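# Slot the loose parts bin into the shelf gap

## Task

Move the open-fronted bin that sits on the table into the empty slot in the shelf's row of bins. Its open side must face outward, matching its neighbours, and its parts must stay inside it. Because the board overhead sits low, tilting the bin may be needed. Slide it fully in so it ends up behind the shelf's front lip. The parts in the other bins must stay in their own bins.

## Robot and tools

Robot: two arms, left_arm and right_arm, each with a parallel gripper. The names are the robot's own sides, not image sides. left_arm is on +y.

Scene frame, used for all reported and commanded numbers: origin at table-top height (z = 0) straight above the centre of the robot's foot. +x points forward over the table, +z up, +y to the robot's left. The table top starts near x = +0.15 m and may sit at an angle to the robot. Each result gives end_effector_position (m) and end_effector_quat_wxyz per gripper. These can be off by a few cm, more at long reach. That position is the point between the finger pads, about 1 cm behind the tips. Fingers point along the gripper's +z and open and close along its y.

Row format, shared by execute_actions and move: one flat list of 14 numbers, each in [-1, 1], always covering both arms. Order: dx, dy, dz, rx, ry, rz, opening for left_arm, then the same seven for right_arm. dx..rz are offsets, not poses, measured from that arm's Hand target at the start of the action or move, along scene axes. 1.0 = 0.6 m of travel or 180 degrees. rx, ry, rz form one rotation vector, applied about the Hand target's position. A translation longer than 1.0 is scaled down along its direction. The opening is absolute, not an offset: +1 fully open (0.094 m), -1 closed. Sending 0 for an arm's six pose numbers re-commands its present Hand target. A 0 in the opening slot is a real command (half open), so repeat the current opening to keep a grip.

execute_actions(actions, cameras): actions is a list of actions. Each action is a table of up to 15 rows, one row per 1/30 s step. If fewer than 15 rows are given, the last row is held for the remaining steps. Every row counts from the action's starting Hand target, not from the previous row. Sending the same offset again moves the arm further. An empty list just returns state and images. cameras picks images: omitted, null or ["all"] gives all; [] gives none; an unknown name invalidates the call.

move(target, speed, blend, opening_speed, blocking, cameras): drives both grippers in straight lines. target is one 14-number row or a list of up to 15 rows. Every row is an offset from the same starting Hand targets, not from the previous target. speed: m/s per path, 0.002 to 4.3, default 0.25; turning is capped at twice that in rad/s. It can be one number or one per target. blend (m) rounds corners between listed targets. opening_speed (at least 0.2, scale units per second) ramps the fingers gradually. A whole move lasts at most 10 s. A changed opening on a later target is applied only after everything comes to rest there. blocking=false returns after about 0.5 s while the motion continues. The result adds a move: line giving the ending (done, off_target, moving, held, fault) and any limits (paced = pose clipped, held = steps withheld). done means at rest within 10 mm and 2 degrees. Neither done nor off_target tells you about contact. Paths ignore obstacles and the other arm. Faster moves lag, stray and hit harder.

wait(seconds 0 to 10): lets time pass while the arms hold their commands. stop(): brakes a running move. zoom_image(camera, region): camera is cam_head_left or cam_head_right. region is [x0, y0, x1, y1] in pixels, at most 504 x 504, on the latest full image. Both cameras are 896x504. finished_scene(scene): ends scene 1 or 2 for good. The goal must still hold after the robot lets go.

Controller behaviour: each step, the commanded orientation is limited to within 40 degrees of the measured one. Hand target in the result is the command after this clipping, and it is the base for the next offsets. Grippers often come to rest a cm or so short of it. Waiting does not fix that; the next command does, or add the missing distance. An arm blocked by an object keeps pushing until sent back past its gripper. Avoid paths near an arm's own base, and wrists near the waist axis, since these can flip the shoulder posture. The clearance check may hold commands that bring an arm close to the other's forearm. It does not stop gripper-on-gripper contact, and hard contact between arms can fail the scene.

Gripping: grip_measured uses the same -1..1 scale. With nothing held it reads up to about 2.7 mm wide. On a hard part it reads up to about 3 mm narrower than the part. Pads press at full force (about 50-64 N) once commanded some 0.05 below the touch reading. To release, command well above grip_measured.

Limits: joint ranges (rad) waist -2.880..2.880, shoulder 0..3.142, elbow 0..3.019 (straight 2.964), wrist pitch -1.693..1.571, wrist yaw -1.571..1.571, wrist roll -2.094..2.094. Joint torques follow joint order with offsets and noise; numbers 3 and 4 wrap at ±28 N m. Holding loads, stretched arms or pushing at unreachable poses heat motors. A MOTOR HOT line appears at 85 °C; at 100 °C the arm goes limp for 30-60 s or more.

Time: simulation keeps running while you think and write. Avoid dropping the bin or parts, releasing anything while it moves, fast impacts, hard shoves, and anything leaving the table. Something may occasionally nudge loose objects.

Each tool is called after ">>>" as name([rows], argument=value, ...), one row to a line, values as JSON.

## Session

>>> execute_actions(actions=[])

>>> zoom_image(camera="cam_head_left", region=[290, 80, 610, 260])

Scene clock: 0.00 s.
left_arm: end_effector_position=(+0.3743, +0.2833, +0.2913) grip_measured=+1.000 end_effector_quat_wxyz=(+0.239, +0.706, +0.563, -0.357) | right_arm: end_effector_position=(+0.4136, -0.3085, +0.1370) grip_measured=+1.000 end_effector_quat_wxyz=(+0.142, -0.458, +0.869, +0.120)
Joint positions: left_arm=[0.788 1.049 0.746 -1.037 0.316 1.892 0.094] | right_arm=[-0.832 1.282 0.546 -0.153 0.113 -1.166 0.094]
Joint velocities: within noise
Joint torques (N m): no reading
Motor temperatures (°C): left_arm=[24 25 24 24 22 22 23] | right_arm=[23 23 23 23 22 21 24]
Heat: left arm: hottest shoulder 25 °C; right arm: hottest gripper 24 °C.
Hand target: left_arm +0.3809, +0.2852, +0.2939; +0.243, +0.707, +0.563, -0.352 | right_arm +0.4175, -0.3095, +0.1374; +0.144, -0.457, +0.870, +0.118
Tool commands: left_gripper/opening=+1.0 right_gripper/opening=+1.0

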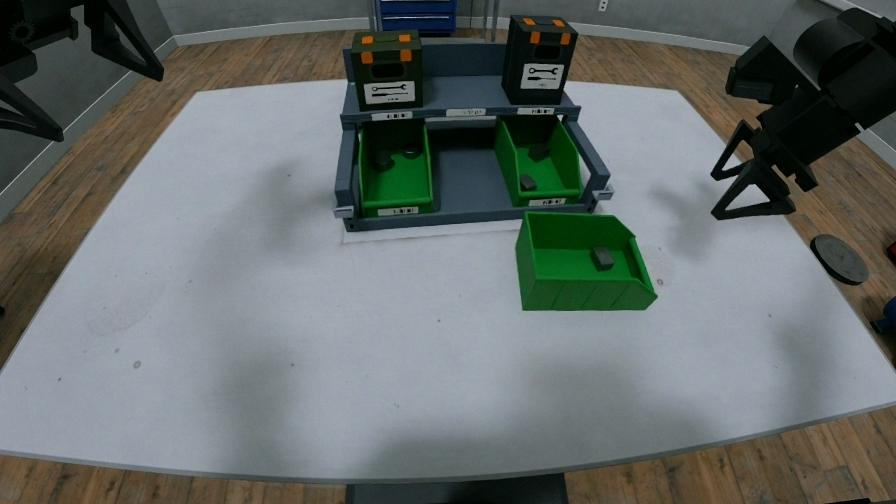

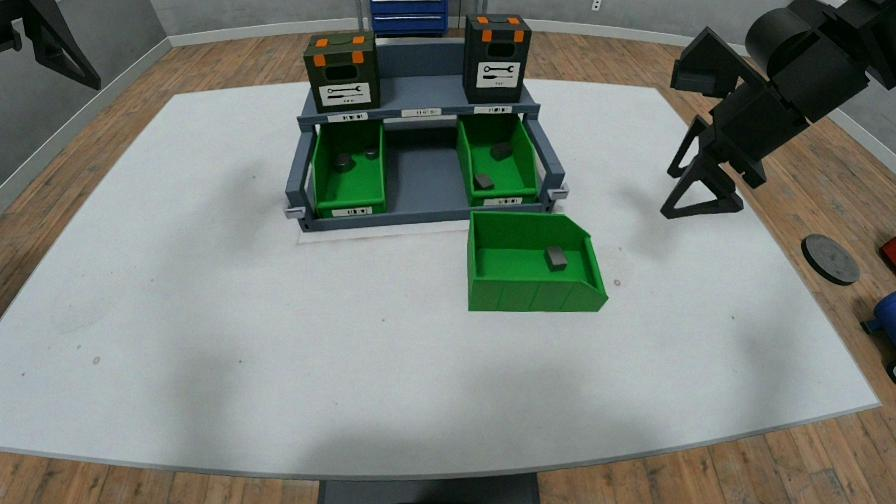

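Scaled by 1.575 from the camera's 896x504 image, which has a finer 1280x720 frame.

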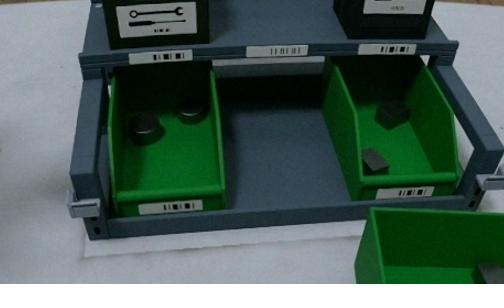

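>>> zoom_image(camera="cam_head_left", region=[500, 190, 680, 330])

>>> zoom_image(camera="cam_head_left", region=[330, 170, 470, 240])

>>> zoom_image(camera="cam_head_left", region=[480, 150, 620, 230])

Scaled by 2.800 from the camera's 896x504 image, which has a finer 1280x720 frame.

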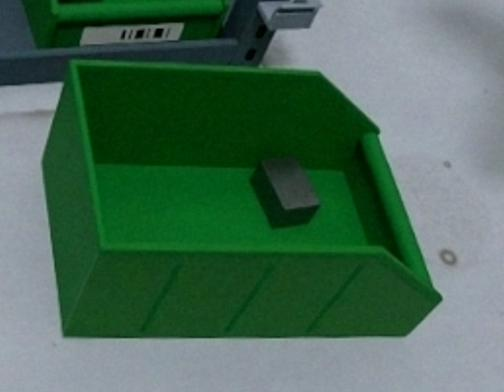

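Scaled by 3.600 from the camera's 896x504 image, which has a finer 1280x720 frame.

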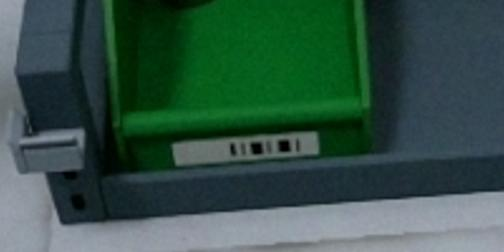

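Scaled by 3.600 from the camera's 896x504 image, which has a finer 1280x720 frame.

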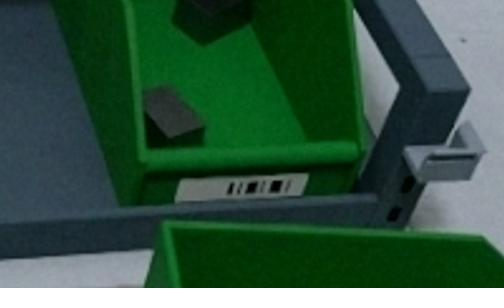

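>>> move([
  [0, 0, 0, 0, 0, 0, 1.0, 0.0317, 0.2608, -0.012, -0.12, 0.014, 0.1789, 1.0],
], speed=0.25, cameras=["cam_head_left"])

>>> zoom_image(camera="cam_head_left", region=[500, 100, 680, 330])

Scene clock: 62.37 s.
left_arm: end_effector_position=(+0.3743, +0.2833, +0.2913) grip_measured=+1.000 end_effector_quat_wxyz=(+0.239, +0.706, +0.563, -0.357) | right_arm: end_effector_position=(+0.4324, -0.1581, +0.1284) grip_measured=+1.000 end_effector_quat_wxyz=(-0.001, -0.688, +0.726, +0.000)
Joint positions: left_arm=[0.788 1.049 0.746 -1.037 0.316 1.892 0.094] | right_arm=[-0.354 1.74 0.846 -0.365 0.698 -1.173 0.094]
Joint velocities: within noise
Joint torques (N m): left_arm=[-3.14 -7.77 5.11 -0.57 0.49 -0.09] | right_arm=[11.16 -10.46 4.23 -0.18 0.06 -0.08]
Motor temperatures (°C): left_arm=[24 25 25 24 23 22 23] | right_arm=[23 24 24 23 23 21 24]
Heat: left arm: hottest shoulder 25 °C; right arm: hottest shoulder 24 °C.
Hand target: left_arm +0.3809, +0.2852, +0.2939; +0.243, +0.707, +0.563, -0.352 | right_arm +0.4368, -0.1531, +0.1302; +0.000, +0.695, -0.719, +0.000
Off the commanded pose: left_arm 0.007 m, 1 deg | right_arm 0.007 m, 1 deg.
move: done
Images, in order (width x height): cam_head_left 896x504.

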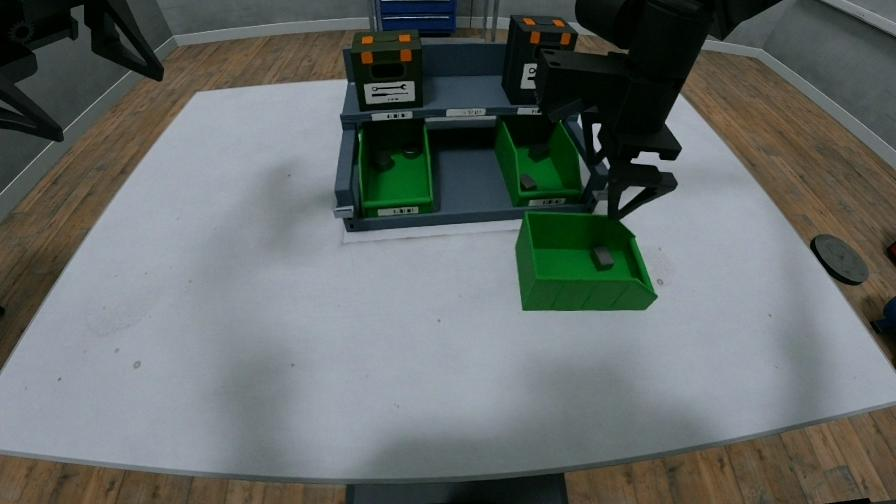

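Scaled by 2.191 from the camera's 896x504 image, which has a finer 1280x720 frame.

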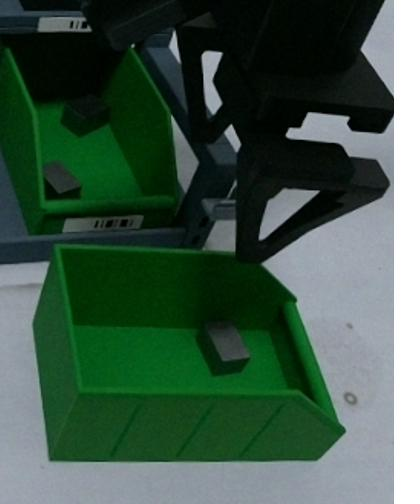

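>>> move([
  [0, 0, 0, 0, 0, 0, 1.0, 0.0087, 0.012, 0, 0, 0, 0, 1.0],
  [0, 0, 0, 0, 0, 0, 1.0, 0.0087, 0.0035, -0.1507, 0, 0, 0, 1.0],
], speed=0.12, cameras=["cam_head_left"])

>>> zoom_image(camera="cam_head_left", region=[500, 150, 680, 330])

Scene clock: 78.97 s.
left_arm: end_effector_position=(+0.3743, +0.2833, +0.2913) grip_measured=+1.000 end_effector_quat_wxyz=(+0.239, +0.706, +0.563, -0.357) | right_arm: end_effector_position=(+0.4379, -0.1481, +0.0463) grip_measured=+1.000 end_effector_quat_wxyz=(+0.000, -0.695, +0.719, +0.002)
Joint positions: left_arm=[0.788 1.049 0.746 -1.037 0.316 1.892 0.094] | right_arm=[-0.461 1.94 0.906 -0.143 0.656 -1.323 0.094]
Joint velocities: within noise
Joint torques (N m): left_arm=[-3.19 -7.82 5.09 -0.58 0.49 -0.09] | right_arm=[9.76 -11.22 1.99 0.94 -0.06 -0.2]
Motor temperatures (°C): left_arm=[24 25 25 24 23 22 23] | right_arm=[23 24 24 23 22 21 24]
Heat: left arm: hottest shoulder 25 °C; right arm: hottest shoulder 24 °C.
Hand target: left_arm +0.3809, +0.2852, +0.2939; +0.243, +0.707, +0.563, -0.352 | right_arm +0.4419, -0.1510, +0.0398; +0.000, +0.695, -0.719, +0.000
Off the commanded pose: left_arm 0.007 m, 1 deg | right_arm 0.008 m, 0 deg.
move: done
Images, in order (width x height): cam_head_left 896x504.

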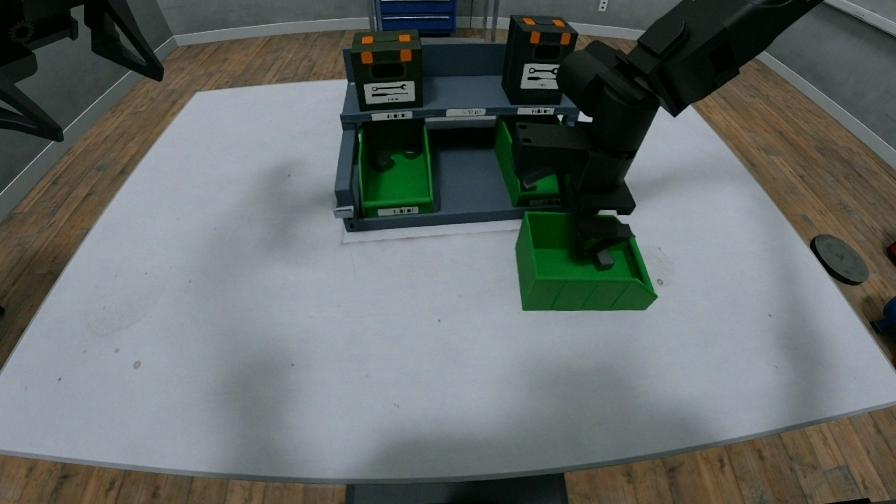

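Scaled by 2.800 from the camera's 896x504 image, which has a finer 1280x720 frame.

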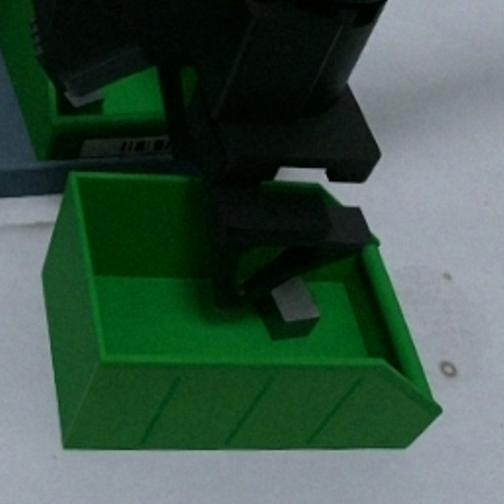

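>>> move([
  [0, 0, 0, 0, 0, 0, 1.0, 0, 0, 0, 0, 0, 0, -1.0],
], opening_speed=0.8, cameras=["cam_head_left"])

>>> zoom_image(camera="cam_head_left", region=[500, 150, 680, 330])

Scene clock: 86.67 s.
left_arm: end_effector_position=(+0.3743, +0.2833, +0.2913) grip_measured=+1.000 end_effector_quat_wxyz=(+0.239, +0.706, +0.563, -0.357) | right_arm: end_effector_position=(+0.4380, -0.1478, +0.0463) grip_measured=-0.951 end_effector_quat_wxyz=(+0.001, -0.696, +0.718, +0.002)
Joint positions: left_arm=[0.788 1.049 0.746 -1.037 0.316 1.892 0.094] | right_arm=[-0.461 1.94 0.906 -0.142 0.655 -1.325 0.002]
Joint velocities: within noise
Joint torques (N m): left_arm=[-3.19 -7.77 5.11 -0.58 0.49 -0.09] | right_arm=[9.47 -11.75 1.99 0.64 -0.05 -0.12]
Motor temperatures (°C): left_arm=[24 25 25 24 23 22 23] | right_arm=[24 24 24 23 22 21 24]
Heat: left arm: hottest shoulder 25 °C; right arm: hottest waist 24 °C.
Hand target: left_arm +0.3809, +0.2852, +0.2939; +0.243, +0.707, +0.563, -0.352 | right_arm +0.4420, -0.1510, +0.0398; +0.000, +0.695, -0.719, +0.000
Off the commanded pose: left_arm 0.007 m, 1 deg | right_arm 0.008 m, 0 deg.
move: done
Images, in order (width x height): cam_head_left 896x504.

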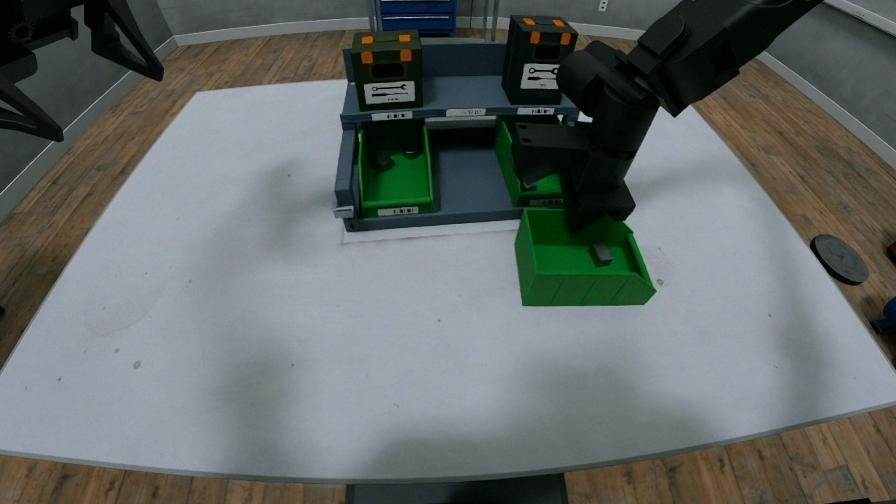

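Scaled by 2.800 from the camera's 896x504 image, which has a finer 1280x720 frame.

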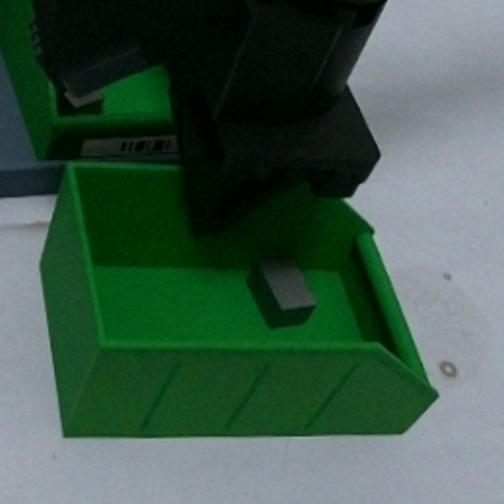

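>>> move([
  [0, 0, 0, 0, 0, 0, 1.0, 0, 0, 0, 0, 0, 0, -0.5],
  [0, 0, 0, 0, 0, 0, 1.0, -0.002, -0.05, 0, 0, 0, 0, -1.0],
], speed=0.08, opening_speed=0.8, cameras=["cam_head_left"])

>>> zoom_image(camera="cam_head_left", region=[500, 150, 680, 330])

Scene clock: 118.50 s.
left_arm: end_effector_position=(+0.3743, +0.2833, +0.2913) grip_measured=+1.000 end_effector_quat_wxyz=(+0.239, +0.706, +0.563, -0.357) | right_arm: end_effector_position=(+0.4364, -0.1736, +0.0404) grip_measured=-0.949 end_effector_quat_wxyz=(-0.002, -0.697, +0.718, +0.003)
Joint positions: left_arm=[0.788 1.049 0.746 -1.037 0.316 1.892 0.094] | right_arm=[-0.514 1.906 0.873 -0.113 0.635 -1.385 0.002]
Joint velocities: within noise
Joint torques (N m): left_arm=[-3.19 -7.82 5.11 -0.57 0.49 -0.09] | right_arm=[9.47 -13.98 0.92 0.66 -0.08 -0.16]
Motor temperatures (°C): left_arm=[24 25 26 24 23 22 23] | right_arm=[24 24 24 23 22 21 25]
Heat: left arm: hottest elbow 26 °C; right arm: hottest gripper 25 °C.
Hand target: left_arm +0.3809, +0.2852, +0.2939; +0.243, +0.707, +0.563, -0.352 | right_arm +0.4408, -0.1810, +0.0398; +0.000, +0.695, -0.719, +0.000
Off the commanded pose: left_arm 0.007 m, 1 deg | right_arm 0.009 m, 1 deg.
move: done
Images, in order (width x height): cam_head_left 896x504.

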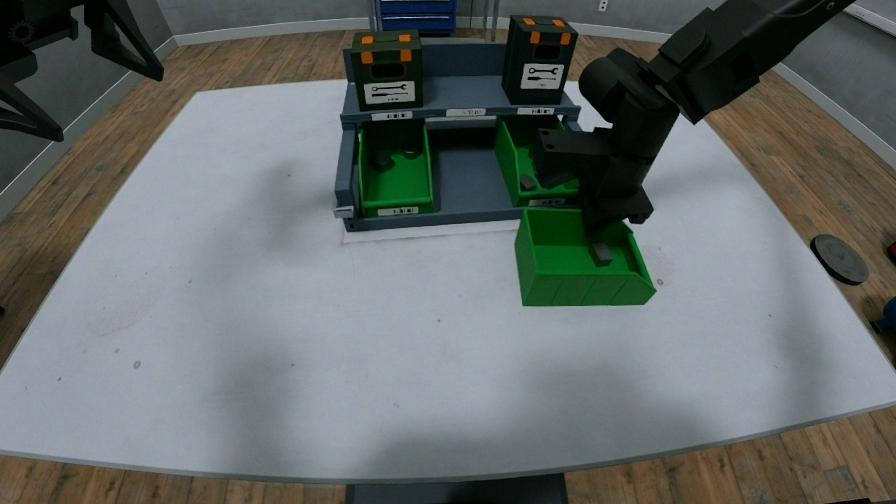

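Scaled by 2.800 from the camera's 896x504 image, which has a finer 1280x720 frame.

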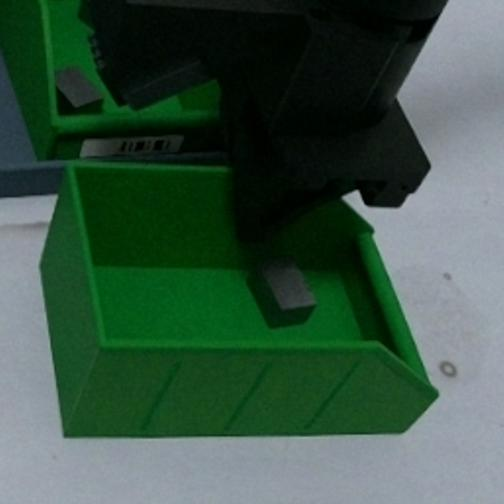

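>>> move([
  [0, 0, 0, 0, 0, 0, 1.0, -0.026, 0.005, 0.1, 0, 0, 0, -1.0],
  [0, 0, 0, 0, 0, 0, 1.0, -0.06, 0.11, 0.12, 0, 0, -0.23, -1.0],
  [0, 0, 0, 0, 0, 0, 1.0, -0.073, 0.2, 0.112, 0, 0, -0.464, -1.0],
], speed=[0.06, 0.15, 0.15], blend=0.02, cameras=["cam_head_left"])

>>> zoom_image(camera="cam_head_left", region=[380, 140, 580, 320])

Scene clock: 149.67 s.
left_arm: end_effector_position=(+0.3743, +0.2833, +0.2913) grip_measured=+1.000 end_effector_quat_wxyz=(+0.239, +0.706, +0.563, -0.357) | right_arm: end_effector_position=(+0.3910, -0.0777, +0.0970) grip_measured=-0.950 end_effector_quat_wxyz=(-0.011, -0.038, +0.999, -0.010)
Joint positions: left_arm=[0.788 1.049 0.746 -1.037 0.316 1.892 0.094] | right_arm=[-0.239 1.986 0.921 -0.325 0.735 0.437 0.002]
Joint velocities: within noise
Joint torques (N m): left_arm=[-3.19 -7.77 5.09 -0.58 0.49 -0.09] | right_arm=[13.98 -11.81 3.9 0.06 0.09 0.18]
Motor temperatures (°C): left_arm=[24 26 26 24 23 22 23] | right_arm=[24 24 24 23 22 21 26]
Heat: left arm: hottest shoulder 26 °C; right arm: hottest gripper 26 °C.
Hand target: left_arm +0.3809, +0.2852, +0.2939; +0.243, +0.707, +0.563, -0.352 | right_arm +0.3970, -0.0611, +0.1070; +0.000, -0.039, +0.999, +0.000
Off the commanded pose: left_arm 0.007 m, 1 deg | right_arm 0.020 m, 2 deg.
move: off_target (right_arm)
Images, in order (width x height): cam_head_left 896x504.

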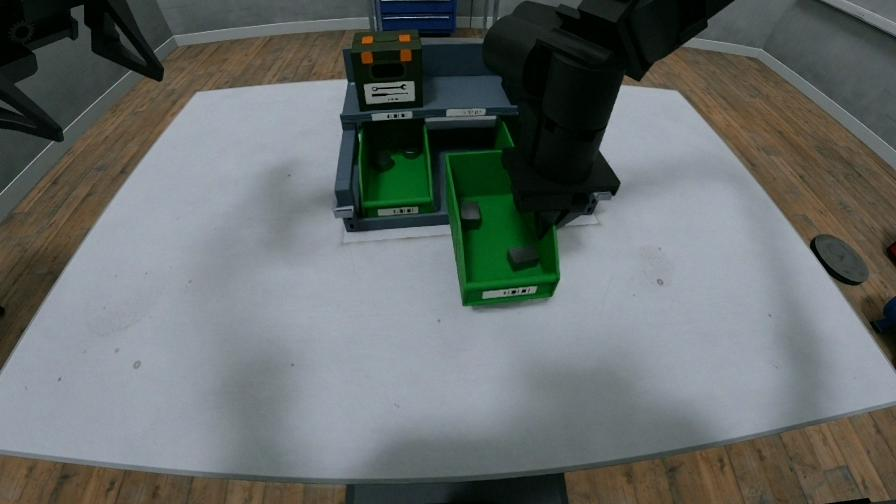

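Scaled by 2.520 from the camera's 896x504 image, which has a finer 1280x720 frame.

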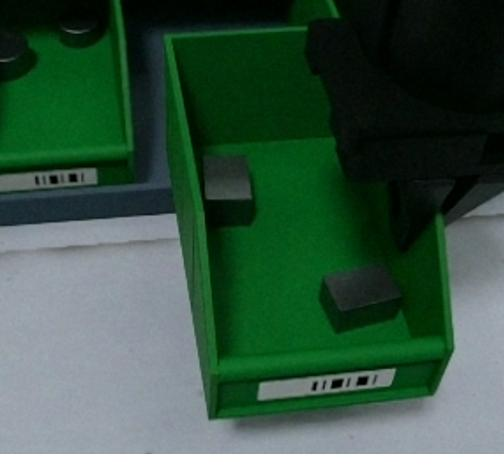

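>>> move([
  [0, 0, 0, 0, 0, 0, 1.0, 0.0, 0.0167, 0.0, -0.0024, 0.0332, 0, -1.0],
  [0, 0, 0, 0, 0, 0, 1.0, 0.1717, 0.0268, -0.025, -0.0024, 0.0332, 0, -1.0],
], speed=0.1, blend=0.005, cameras=["cam_head_left"])

>>> zoom_image(camera="cam_head_left", region=[380, 120, 580, 300])

Scene clock: 169.47 s.
left_arm: end_effector_position=(+0.3743, +0.2833, +0.2913) grip_measured=+1.000 end_effector_quat_wxyz=(+0.239, +0.706, +0.563, -0.357) | right_arm: end_effector_position=(+0.4919, -0.0473, +0.0921) grip_measured=-0.950 end_effector_quat_wxyz=(-0.052, -0.031, +0.998, -0.006)
Joint positions: left_arm=[0.788 1.049 0.746 -1.037 0.316 1.892 0.094] | right_arm=[-0.284 2.085 1.295 -0.652 0.683 0.451 0.002]
Joint velocities: left_arm=[within noise] | right_arm=[-0.015 0.015 -0.002 -0.051 0.022 -0.022 -0.001]
Joint torques (N m): left_arm=[-3.19 -7.77 5.11 -0.57 0.49 -0.09] | right_arm=[13.98 -14.33 5.53 -0.36 -0.08 -0.22]
Motor temperatures (°C): left_arm=[24 26 26 24 23 22 23] | right_arm=[24 24 24 23 22 21 26]
Heat: left arm: hottest shoulder 26 °C; right arm: hottest gripper 26 °C.
Hand target: left_arm +0.3809, +0.2852, +0.2939; +0.243, +0.707, +0.563, -0.352 | right_arm +0.4998, -0.0449, +0.0919; -0.052, -0.039, +0.998, -0.002
Off the commanded pose: left_arm 0.007 m, 1 deg | right_arm 0.008 m, 1 deg.
move: done
Images, in order (width x height): cam_head_left 896x504.

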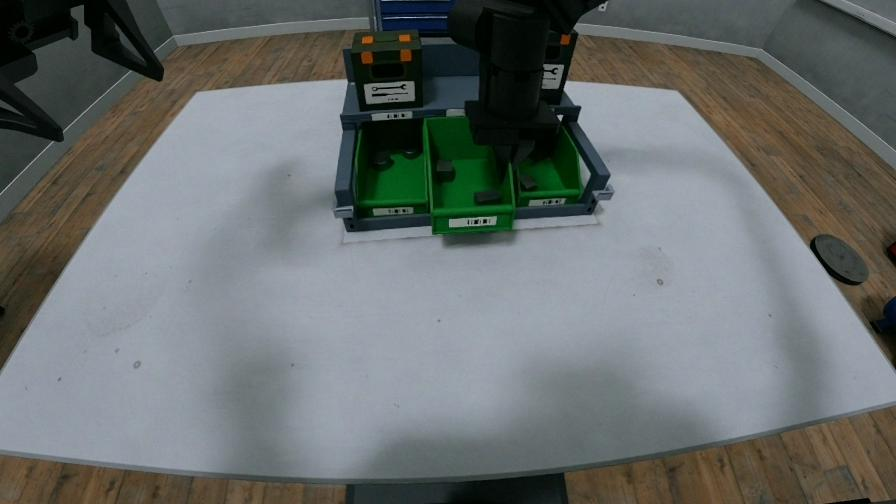

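Scaled by 2.520 from the camera's 896x504 image, which has a finer 1280x720 frame.

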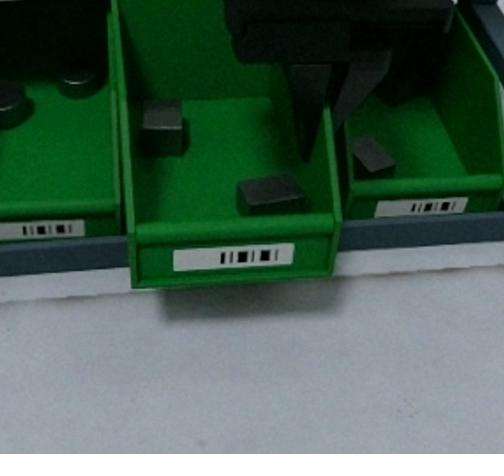

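>>> move([
  [0, 0, 0, 0, 0, 0, 1.0, 0.002, -0.035, 0.0, 0, 0, 0.008, -1.0],
], speed=0.08, cameras=["cam_head_left"])

>>> zoom_image(camera="cam_head_left", region=[380, 120, 580, 300])

Scene clock: 189.03 s.
left_arm: end_effector_position=(+0.3743, +0.2833, +0.2913) grip_measured=+1.000 end_effector_quat_wxyz=(+0.239, +0.706, +0.563, -0.357) | right_arm: end_effector_position=(+0.4843, -0.0615, +0.0819) grip_measured=-0.950 end_effector_quat_wxyz=(-0.066, -0.058, +0.996, -0.012)
Joint positions: left_arm=[0.788 1.049 0.746 -1.037 0.316 1.892 0.094] | right_arm=[-0.31 2.083 1.275 -0.653 0.681 0.389 0.002]
Joint velocities: within noise
Joint torques (N m): left_arm=[-3.19 -7.82 5.11 -0.57 0.49 -0.09] | right_arm=[12.86 -17.26 3.86 0.4 -0.15 -0.18]
Motor temperatures (°C): left_arm=[24 26 26 24 23 22 23] | right_arm=[24 25 24 23 22 21 26]
Heat: left arm: hottest shoulder 26 °C; right arm: hottest gripper 26 °C.
Hand target: left_arm +0.3809, +0.2852, +0.2939; +0.243, +0.707, +0.563, -0.352 | right_arm +0.5011, -0.0659, +0.0918; -0.052, -0.052, +0.997, -0.003
Off the commanded pose: left_arm 0.007 m, 1 deg | right_arm 0.020 m, 2 deg.
move: off_target (right_arm)
Images, in order (width x height): cam_head_left 896x504.

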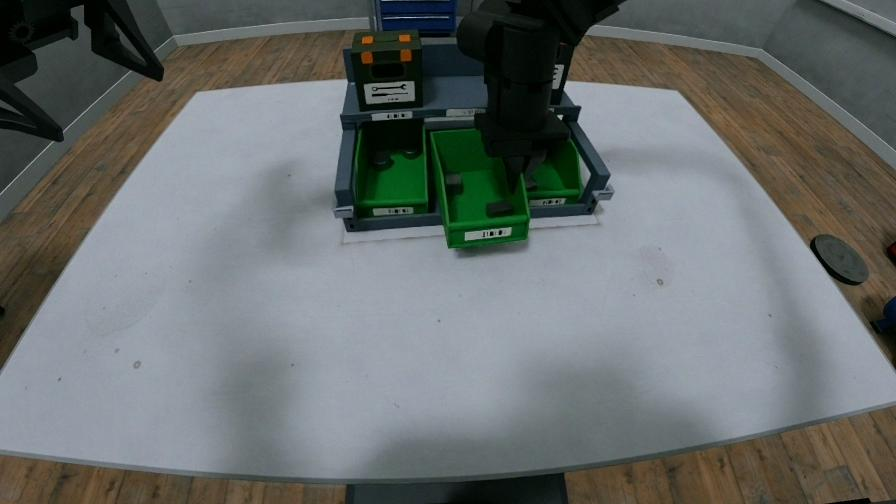

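Scaled by 2.520 from the camera's 896x504 image, which has a finer 1280x720 frame.

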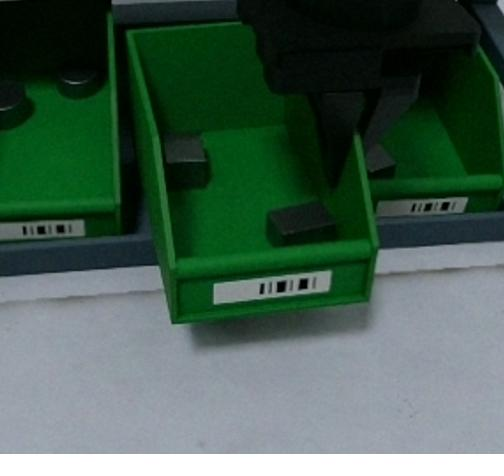

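>>> move([
  [0, 0, 0, 0, 0, 0, 1.0, 0.075, 0.0057, -0.018, 0, 0, 0, -1.0],
], speed=0.08, cameras=["cam_head_left"])

>>> zoom_image(camera="cam_head_left", region=[380, 100, 580, 280])

Scene clock: 201.43 s.
left_arm: end_effector_position=(+0.3743, +0.2833, +0.2913) grip_measured=+1.000 end_effector_quat_wxyz=(+0.239, +0.706, +0.563, -0.357) | right_arm: end_effector_position=(+0.5304, -0.0610, +0.0784) grip_measured=-0.950 end_effector_quat_wxyz=(-0.059, -0.053, +0.997, -0.007)
Joint positions: left_arm=[0.788 1.049 0.746 -1.037 0.316 1.892 0.094] | right_arm=[-0.338 2.109 1.397 -0.706 0.673 0.35 0.002]
Joint velocities: within noise
Joint torques (N m): left_arm=[-3.19 -7.82 5.09 -0.55 0.49 -0.09] | right_arm=[12.92 -15.74 6.15 -0.34 -0.02 -0.17]
Motor temperatures (°C): left_arm=[24 26 26 24 23 22 23] | right_arm=[25 26 24 23 22 21 26]
Heat: left arm: hottest shoulder 26 °C; right arm: hottest shoulder 26 °C.
Hand target: left_arm +0.3809, +0.2852, +0.2939; +0.243, +0.707, +0.563, -0.352 | right_arm +0.5460, -0.0626, +0.0810; -0.052, -0.052, +0.997, -0.003
Off the commanded pose: left_arm 0.007 m, 1 deg | right_arm 0.016 m, 1 deg.
move: off_target (right_arm)
Images, in order (width x height): cam_head_left 896x504.

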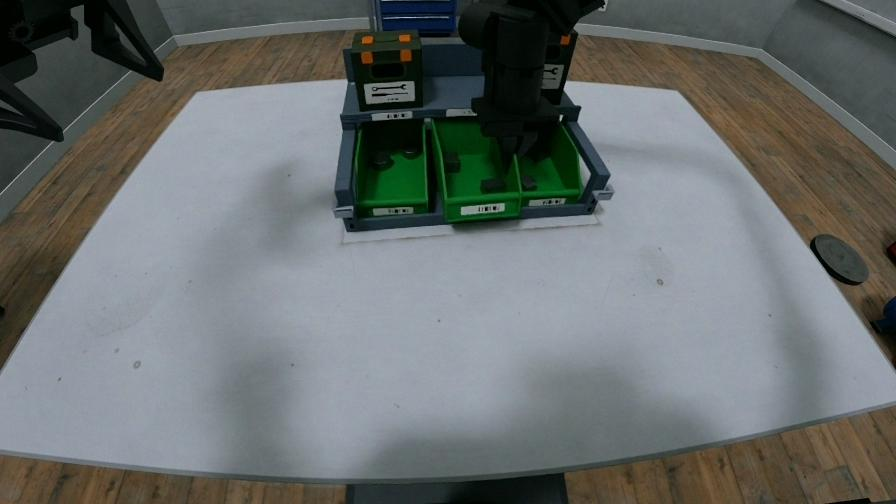

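Scaled by 2.520 from the camera's 896x504 image, which has a finer 1280x720 frame.

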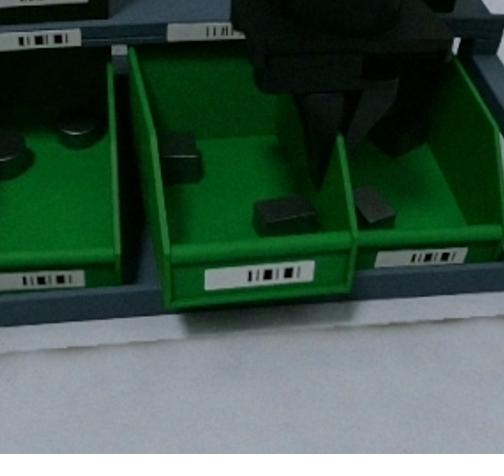

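>>> move([
  [0, 0, 0, 0, 0, 0, 1.0, -0.02, 0.0, -0.048, 0.0013, -0.0183, -0.004, -1.0],
], speed=0.05, cameras=["cam_head_left"])

>>> zoom_image(camera="cam_head_left", region=[380, 100, 580, 280])

Scene clock: 224.30 s.
left_arm: end_effector_position=(+0.3743, +0.2833, +0.2913) grip_measured=+1.000 end_effector_quat_wxyz=(+0.239, +0.706, +0.563, -0.357) | right_arm: end_effector_position=(+0.5354, -0.0614, +0.0620) grip_measured=-0.950 end_effector_quat_wxyz=(-0.025, -0.046, +0.999, -0.002)
Joint positions: left_arm=[0.788 1.049 0.746 -1.037 0.316 1.892 0.094] | right_arm=[-0.356 2.115 1.356 -0.56 0.685 0.289 0.002]
Joint velocities: within noise
Joint torques (N m): left_arm=[-3.19 -7.77 5.09 -0.55 0.49 -0.09] | right_arm=[13.1 -14.56 3.37 1.32 0.02 -0.1]
Motor temperatures (°C): left_arm=[24 26 26 24 23 22 23] | right_arm=[25 26 25 23 22 21 26]
Heat: left arm: hottest shoulder 26 °C; right arm: hottest shoulder 26 °C.
Hand target: left_arm +0.3809, +0.2852, +0.2939; +0.243, +0.707, +0.563, -0.352 | right_arm +0.5342, -0.0626, +0.0523; -0.024, -0.045, +0.999, -0.002
Off the commanded pose: left_arm 0.007 m, 1 deg | right_arm 0.010 m, 0 deg.
move: done
Images, in order (width x height): cam_head_left 896x504.

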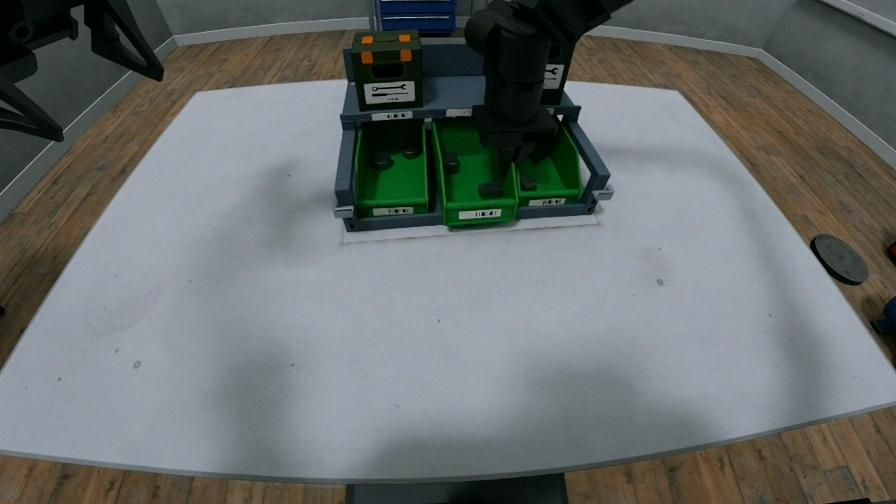

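Scaled by 2.520 from the camera's 896x504 image, which has a finer 1280x720 frame.

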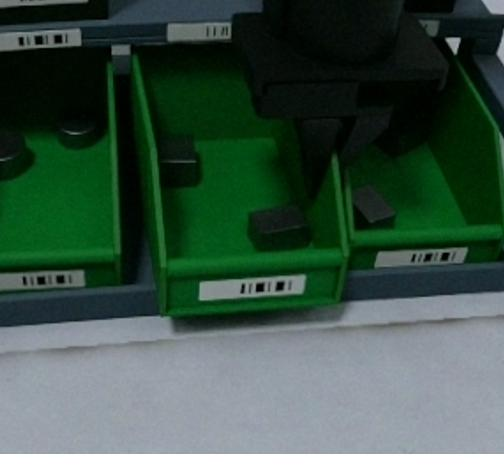

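>>> move([
  [0, 0, 0, 0, 0, 0, 1.0, 0.0, 0.0, -0.018, 0, 0, 0, -1.0],
], speed=0.04, cameras=["cam_head_left"])

>>> zoom_image(camera="cam_head_left", region=[380, 100, 580, 280])

Scene clock: 235.70 s.
left_arm: end_effector_position=(+0.3743, +0.2833, +0.2913) grip_measured=+1.000 end_effector_quat_wxyz=(+0.239, +0.706, +0.563, -0.357) | right_arm: end_effector_position=(+0.5364, -0.0605, +0.0617) grip_measured=-0.950 end_effector_quat_wxyz=(-0.022, -0.053, +0.998, +0.000)
Joint positions: left_arm=[0.788 1.049 0.746 -1.037 0.316 1.892 0.094] | right_arm=[-0.356 2.115 1.355 -0.55 0.683 0.269 0.002]
Joint velocities: within noise
Joint torques (N m): left_arm=[-3.19 -7.82 5.09 -0.57 0.49 -0.09] | right_arm=[12.28 -12.16 3.73 1.78 -0.08 -0.12]
Motor temperatures (°C): left_arm=[24 26 26 24 23 22 23] | right_arm=[25 26 25 23 22 21 27]
Heat: left arm: hottest shoulder 26 °C; right arm: hottest gripper 27 °C.
Hand target: left_arm +0.3809, +0.2852, +0.2939; +0.243, +0.707, +0.563, -0.352 | right_arm +0.5341, -0.0626, +0.0415; -0.024, -0.045, +0.999, -0.002
Off the commanded pose: left_arm 0.007 m, 1 deg | right_arm 0.020 m, 1 deg.
move: off_target (right_arm)
Images, in order (width x height): cam_head_left 896x504.

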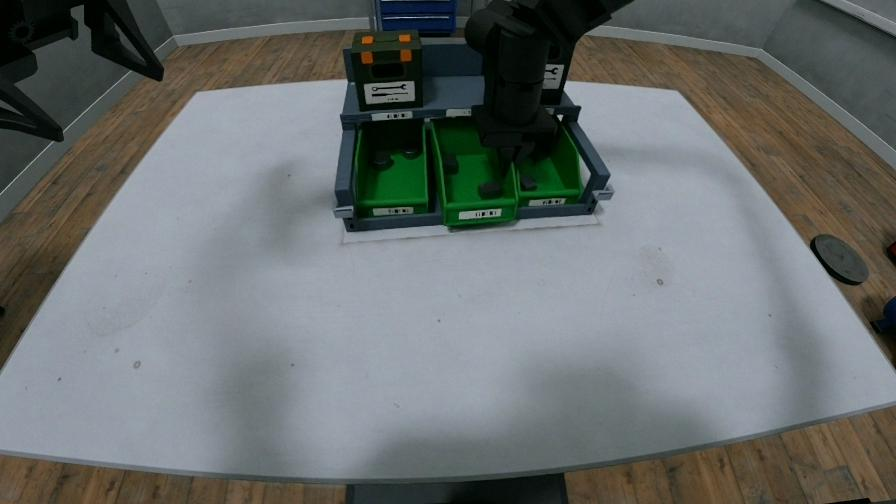

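Scaled by 2.520 from the camera's 896x504 image, which has a finer 1280x720 frame.

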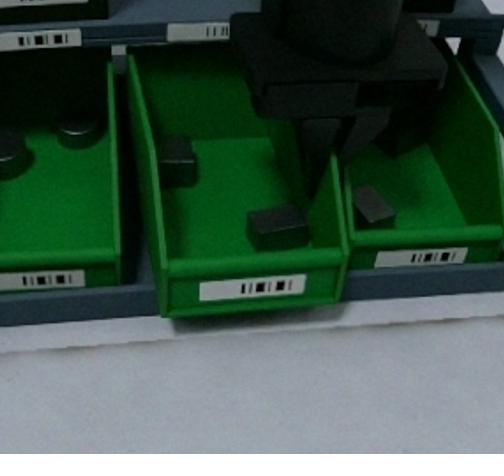

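>>> move([
  [0, 0, 0, 0, 0, 0, 1.0, 0.0, 0.004, 0.022, 0, 0, 0, -0.65],
], speed=0.05, opening_speed=0.6, cameras=["cam_head_left"])

>>> zoom_image(camera="cam_head_left", region=[380, 100, 580, 280])

Scene clock: 250.23 s.
left_arm: end_effector_position=(+0.3743, +0.2833, +0.2913) grip_measured=+1.000 end_effector_quat_wxyz=(+0.239, +0.706, +0.563, -0.357) | right_arm: end_effector_position=(+0.5374, -0.0588, +0.0596) grip_measured=-0.653 end_effector_quat_wxyz=(-0.019, -0.049, +0.999, +0.002)
Joint positions: left_arm=[0.788 1.049 0.746 -1.037 0.316 1.892 0.094] | right_arm=[-0.357 2.119 1.355 -0.535 0.681 0.268 0.016]
Joint velocities: within noise
Joint torques (N m): left_arm=[-3.19 -7.77 5.09 -0.57 0.49 -0.1] | right_arm=[13.74 -14.8 3.7 0.14 0.22 0.11]
Motor temperatures (°C): left_arm=[24 26 26 24 23 22 23] | right_arm=[25 26 25 23 22 21 27]
Heat: left arm: hottest shoulder 26 °C; right arm: hottest gripper 27 °C.
Hand target: left_arm +0.3809, +0.2852, +0.2939; +0.243, +0.707, +0.563, -0.352 | right_arm +0.5341, -0.0601, +0.0548; -0.024, -0.046, +0.999, -0.002
Off the commanded pose: left_arm 0.007 m, 1 deg | right_arm 0.006 m, 1 deg.
move: done
Images, in order (width x height): cam_head_left 896x504.

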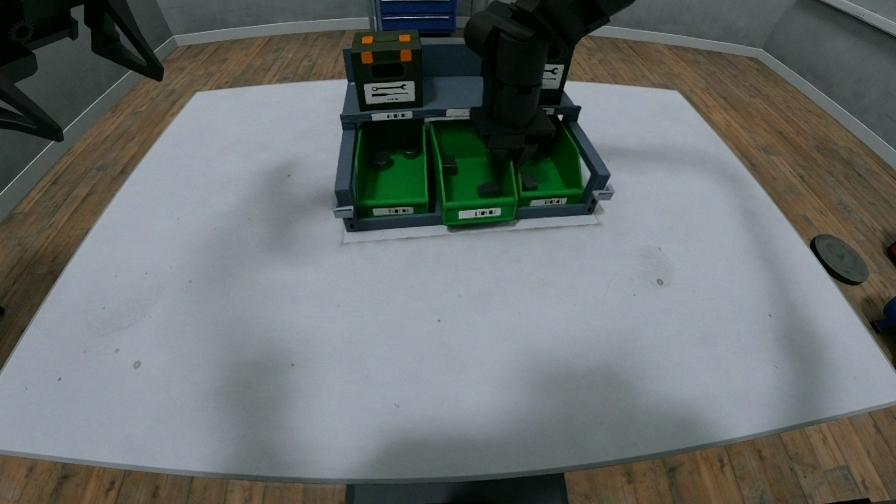

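Scaled by 2.520 from the camera's 896x504 image, which has a finer 1280x720 frame.

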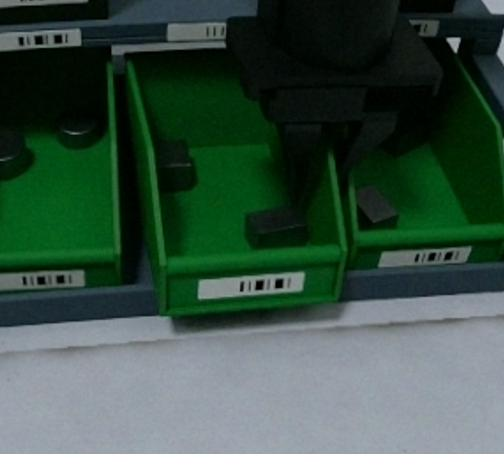

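>>> move(target=[0,0,0,0,0,0,1.0,0.0,0.013,0.06,0,0,0,-0.65], speed=0.08, cameras=["cam_head_left"])

Scene clock: 287.33 s.
left_arm: end_effector_position=(+0.3743, +0.2833, +0.2913) grip_measured=+1.000 end_effector_quat_wxyz=(+0.239, +0.706, +0.563, -0.357) | right_arm: end_effector_position=(+0.5317, -0.0565, +0.0806) grip_measured=-0.652 end_effector_quat_wxyz=(-0.028, -0.049, +0.998, -0.004)
Joint positions: left_arm=[0.788 1.049 0.746 -1.037 0.316 1.892 0.094] | right_arm=[-0.326 2.095 1.354 -0.611 0.694 0.326 0.016]
Joint velocities: within noise
Joint torques (N m): left_arm=[-3.19 -7.82 5.11 -0.57 0.49 -0.09] | right_arm=[14.51 -15.91 3.85 -0.29 0.18 0.05]
Motor temperatures (°C): left_arm=[24 26 26 24 23 22 23] | right_arm=[25 26 24 23 22 21 26]
Heat: left arm: hottest shoulder 26 °C; right arm: hottest shoulder 26 °C.
Hand target: left_arm +0.3809, +0.2852, +0.2939; +0.243, +0.707, +0.563, -0.352 | right_arm +0.5341, -0.0522, +0.0907; -0.024, -0.045, +0.999, -0.002
Off the commanded pose: left_arm 0.007 m, 1 deg | right_arm 0.011 m, 1 deg.
move: off_target (right_arm)
Images, in order (width x height): cam_head_left 896x504.

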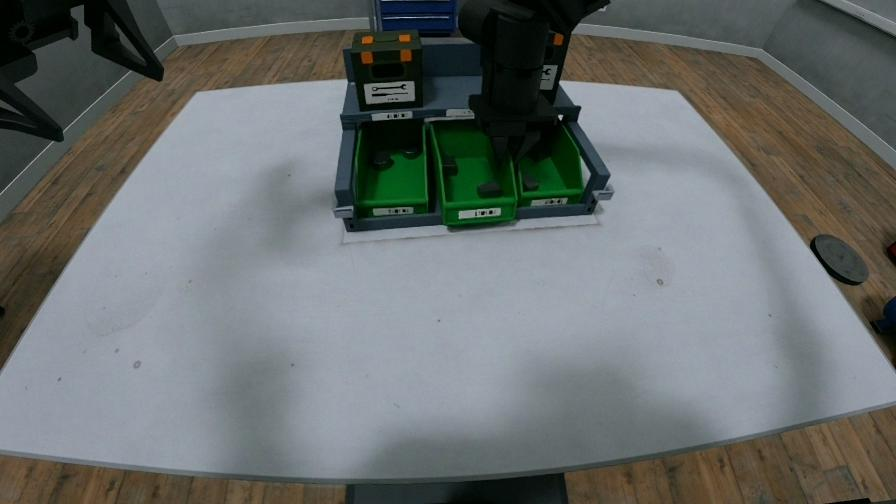

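>>> move([
  [0,0,0,0,0,0,1.0,0.0,0.006,0.07,0,0,0,-0.65],
  [-0.06,0.015,0.11,0,0,0,1.0,-0.03,0.006,0.10,0,0,0,-0.65],
], speed=0.1, cameras=["cam_head_left"])

Scene clock: 295.70 s.
left_arm: end_effector_position=(+0.3497, +0.2974, +0.3576) grip_measured=+1.000 end_effector_quat_wxyz=(+0.247, +0.707, +0.566, -0.345) | right_arm: end_effector_position=(+0.5159, -0.0524, +0.1395) grip_measured=-0.652 end_effector_quat_wxyz=(-0.029, -0.047, +0.998, -0.005)
Joint positions: left_arm=[0.709 0.817 0.728 -1.196 0.294 1.811 0.094] | right_arm=[-0.243 2.004 1.308 -0.726 0.71 0.437 0.016]
Joint velocities: within noise
Joint torques (N m): left_arm=[-3.19 -5.83 5 -0.8 0.42 -0.19] | right_arm=[14.97 -16.09 4.05 -0.38 0.19 0.12]
Motor temperatures (°C): left_arm=[24 26 26 24 23 22 23] | right_arm=[25 26 24 23 22 21 25]
Heat: left arm: hottest shoulder 26 °C; right arm: hottest shoulder 26 °C.
Hand target: left_arm +0.3450, +0.2942, +0.3599; +0.243, +0.707, +0.563, -0.352 | right_arm +0.5162, -0.0488, +0.1507; -0.024, -0.045, +0.999, -0.002
Off the commanded pose: left_arm 0.006 m, 1 deg | right_arm 0.012 m, 1 deg.
move: off_target (right_arm)
Images, in order (width x height): cam_head_left 896x504.

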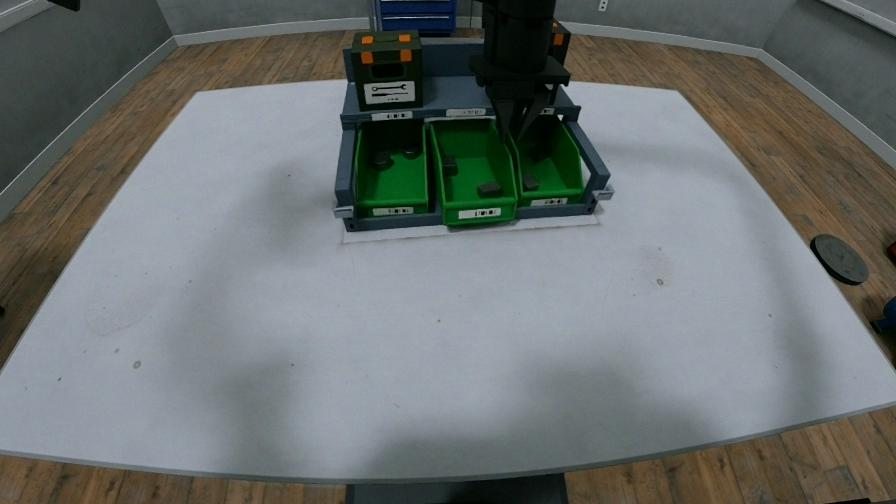

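>>> move([
  [0,0,0,0,0,0,1.0,-0.2187,0.04,0.0,0.0032,-0.044,0,-1.0],
  [0,0,0,0,0,0,1.0,-0.2187,0.04,-0.16,0.0032,-0.044,0,-1.0],
], speed=0.15, blend=[0.02,0], cameras=["cam_head_left"])

Scene clock: 314.17 s.
left_arm: end_effector_position=(+0.3497, +0.2974, +0.3576) grip_measured=+1.000 end_effector_quat_wxyz=(+0.247, +0.706, +0.566, -0.345) | right_arm: end_effector_position=(+0.3786, -0.0253, +0.0586) grip_measured=-0.992 end_effector_quat_wxyz=(+0.043, -0.047, +0.998, -0.001)
Joint positions: left_arm=[0.709 0.817 0.728 -1.196 0.294 1.809 0.094] | right_arm=[-0.201 2.169 0.955 -0.068 0.774 0.373 0]
Joint velocities: within noise
Joint torques (N m): left_arm=[-3.25 -5.83 5 -0.8 0.42 -0.2] | right_arm=[11.4 -11.34 2.56 1.07 0.06 -0.17]
Motor temperatures (°C): left_arm=[24 25 26 24 23 22 23] | right_arm=[25 26 24 23 22 21 25]
Heat: left arm: hottest elbow 26 °C; right arm: hottest shoulder 26 °C.
Hand target: left_arm +0.3450, +0.2942, +0.3599; +0.243, +0.707, +0.563, -0.352 | right_arm +0.3849, -0.0247, +0.0547; +0.046, -0.045, +0.998, +0.000
Off the commanded pose: left_arm 0.006 m, 1 deg | right_arm 0.007 m, 0 deg.
move: done
Images, in order (width x height): cam_head_left 896x504.

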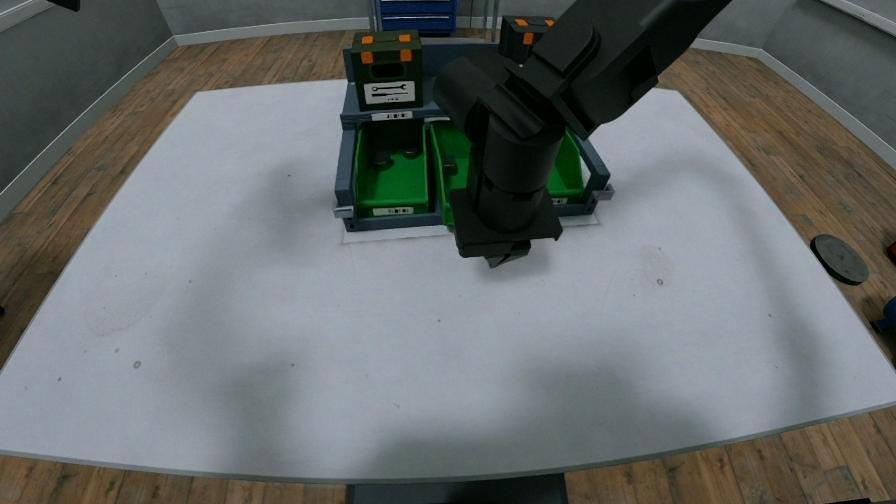

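>>> zoom_image(camera="cam_head_left", region=[400, 100, 620, 280])

Scaled by 2.291 from the camera's 896x504 image, which has a finer 1280x720 frame.

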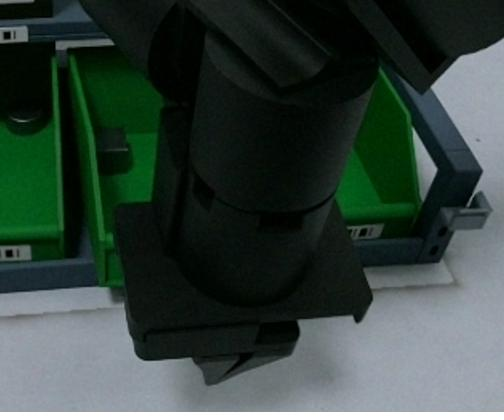

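>>> move(target=[0,0,0,0,0,0,1.0,0.1033,0.0035,-0.021,0,0,0,-1.0], speed=0.1, cameras=["cam_head_left"])

>>> zoom_image(camera="cam_head_left", region=[400, 100, 620, 280])

Scene clock: 343.40 s.
left_arm: end_effector_position=(+0.3497, +0.2974, +0.3576) grip_measured=+1.000 end_effector_quat_wxyz=(+0.247, +0.706, +0.566, -0.345) | right_arm: end_effector_position=(+0.4481, -0.0173, +0.0523) grip_measured=-0.992 end_effector_quat_wxyz=(+0.055, -0.039, +0.998, +0.006)
Joint positions: left_arm=[0.709 0.817 0.728 -1.196 0.294 1.809 0.094] | right_arm=[-0.253 2.169 1.099 -0.125 0.754 0.295 0]
Joint velocities: within noise
Joint torques (N m): left_arm=[-3.19 -5.77 4.98 -0.8 0.42 -0.2] | right_arm=[11.93 -12.04 3.04 -0.05 0.07 -0.14]
Motor temperatures (°C): left_arm=[24 25 26 24 23 22 23] | right_arm=[25 25 24 23 22 21 25]
Heat: left arm: hottest elbow 26 °C; right arm: hottest waist 25 °C.
Hand target: left_arm +0.3450, +0.2942, +0.3599; +0.243, +0.707, +0.563, -0.352 | right_arm +0.4468, -0.0226, +0.0421; +0.046, -0.045, +0.998, +0.000
Off the commanded pose: left_arm 0.006 m, 1 deg | right_arm 0.012 m, 2 deg.
move: off_target (right_arm)
Images, in order (width x height): cam_head_left 896x504.

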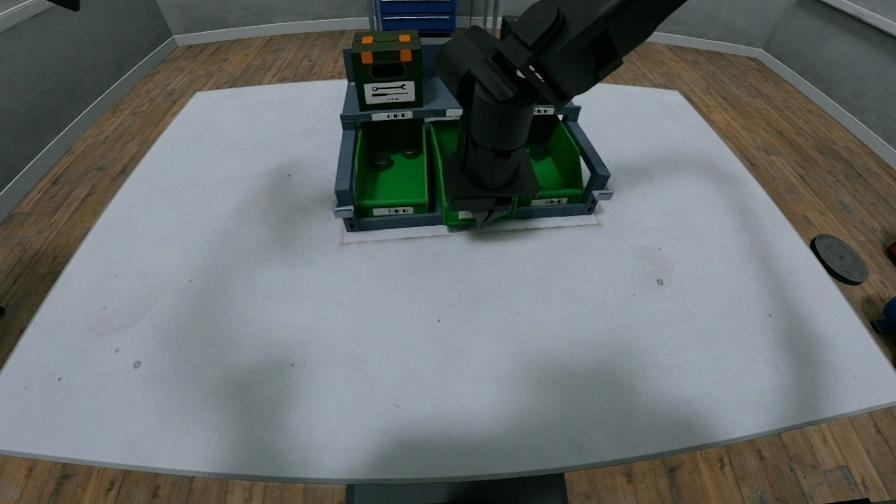

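Scaled by 2.291 from the camera's 896x504 image, which has a finer 1280x720 frame.

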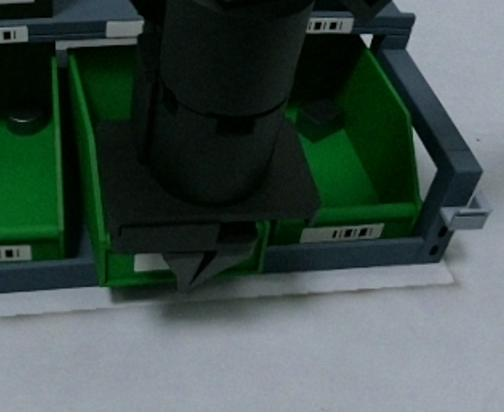

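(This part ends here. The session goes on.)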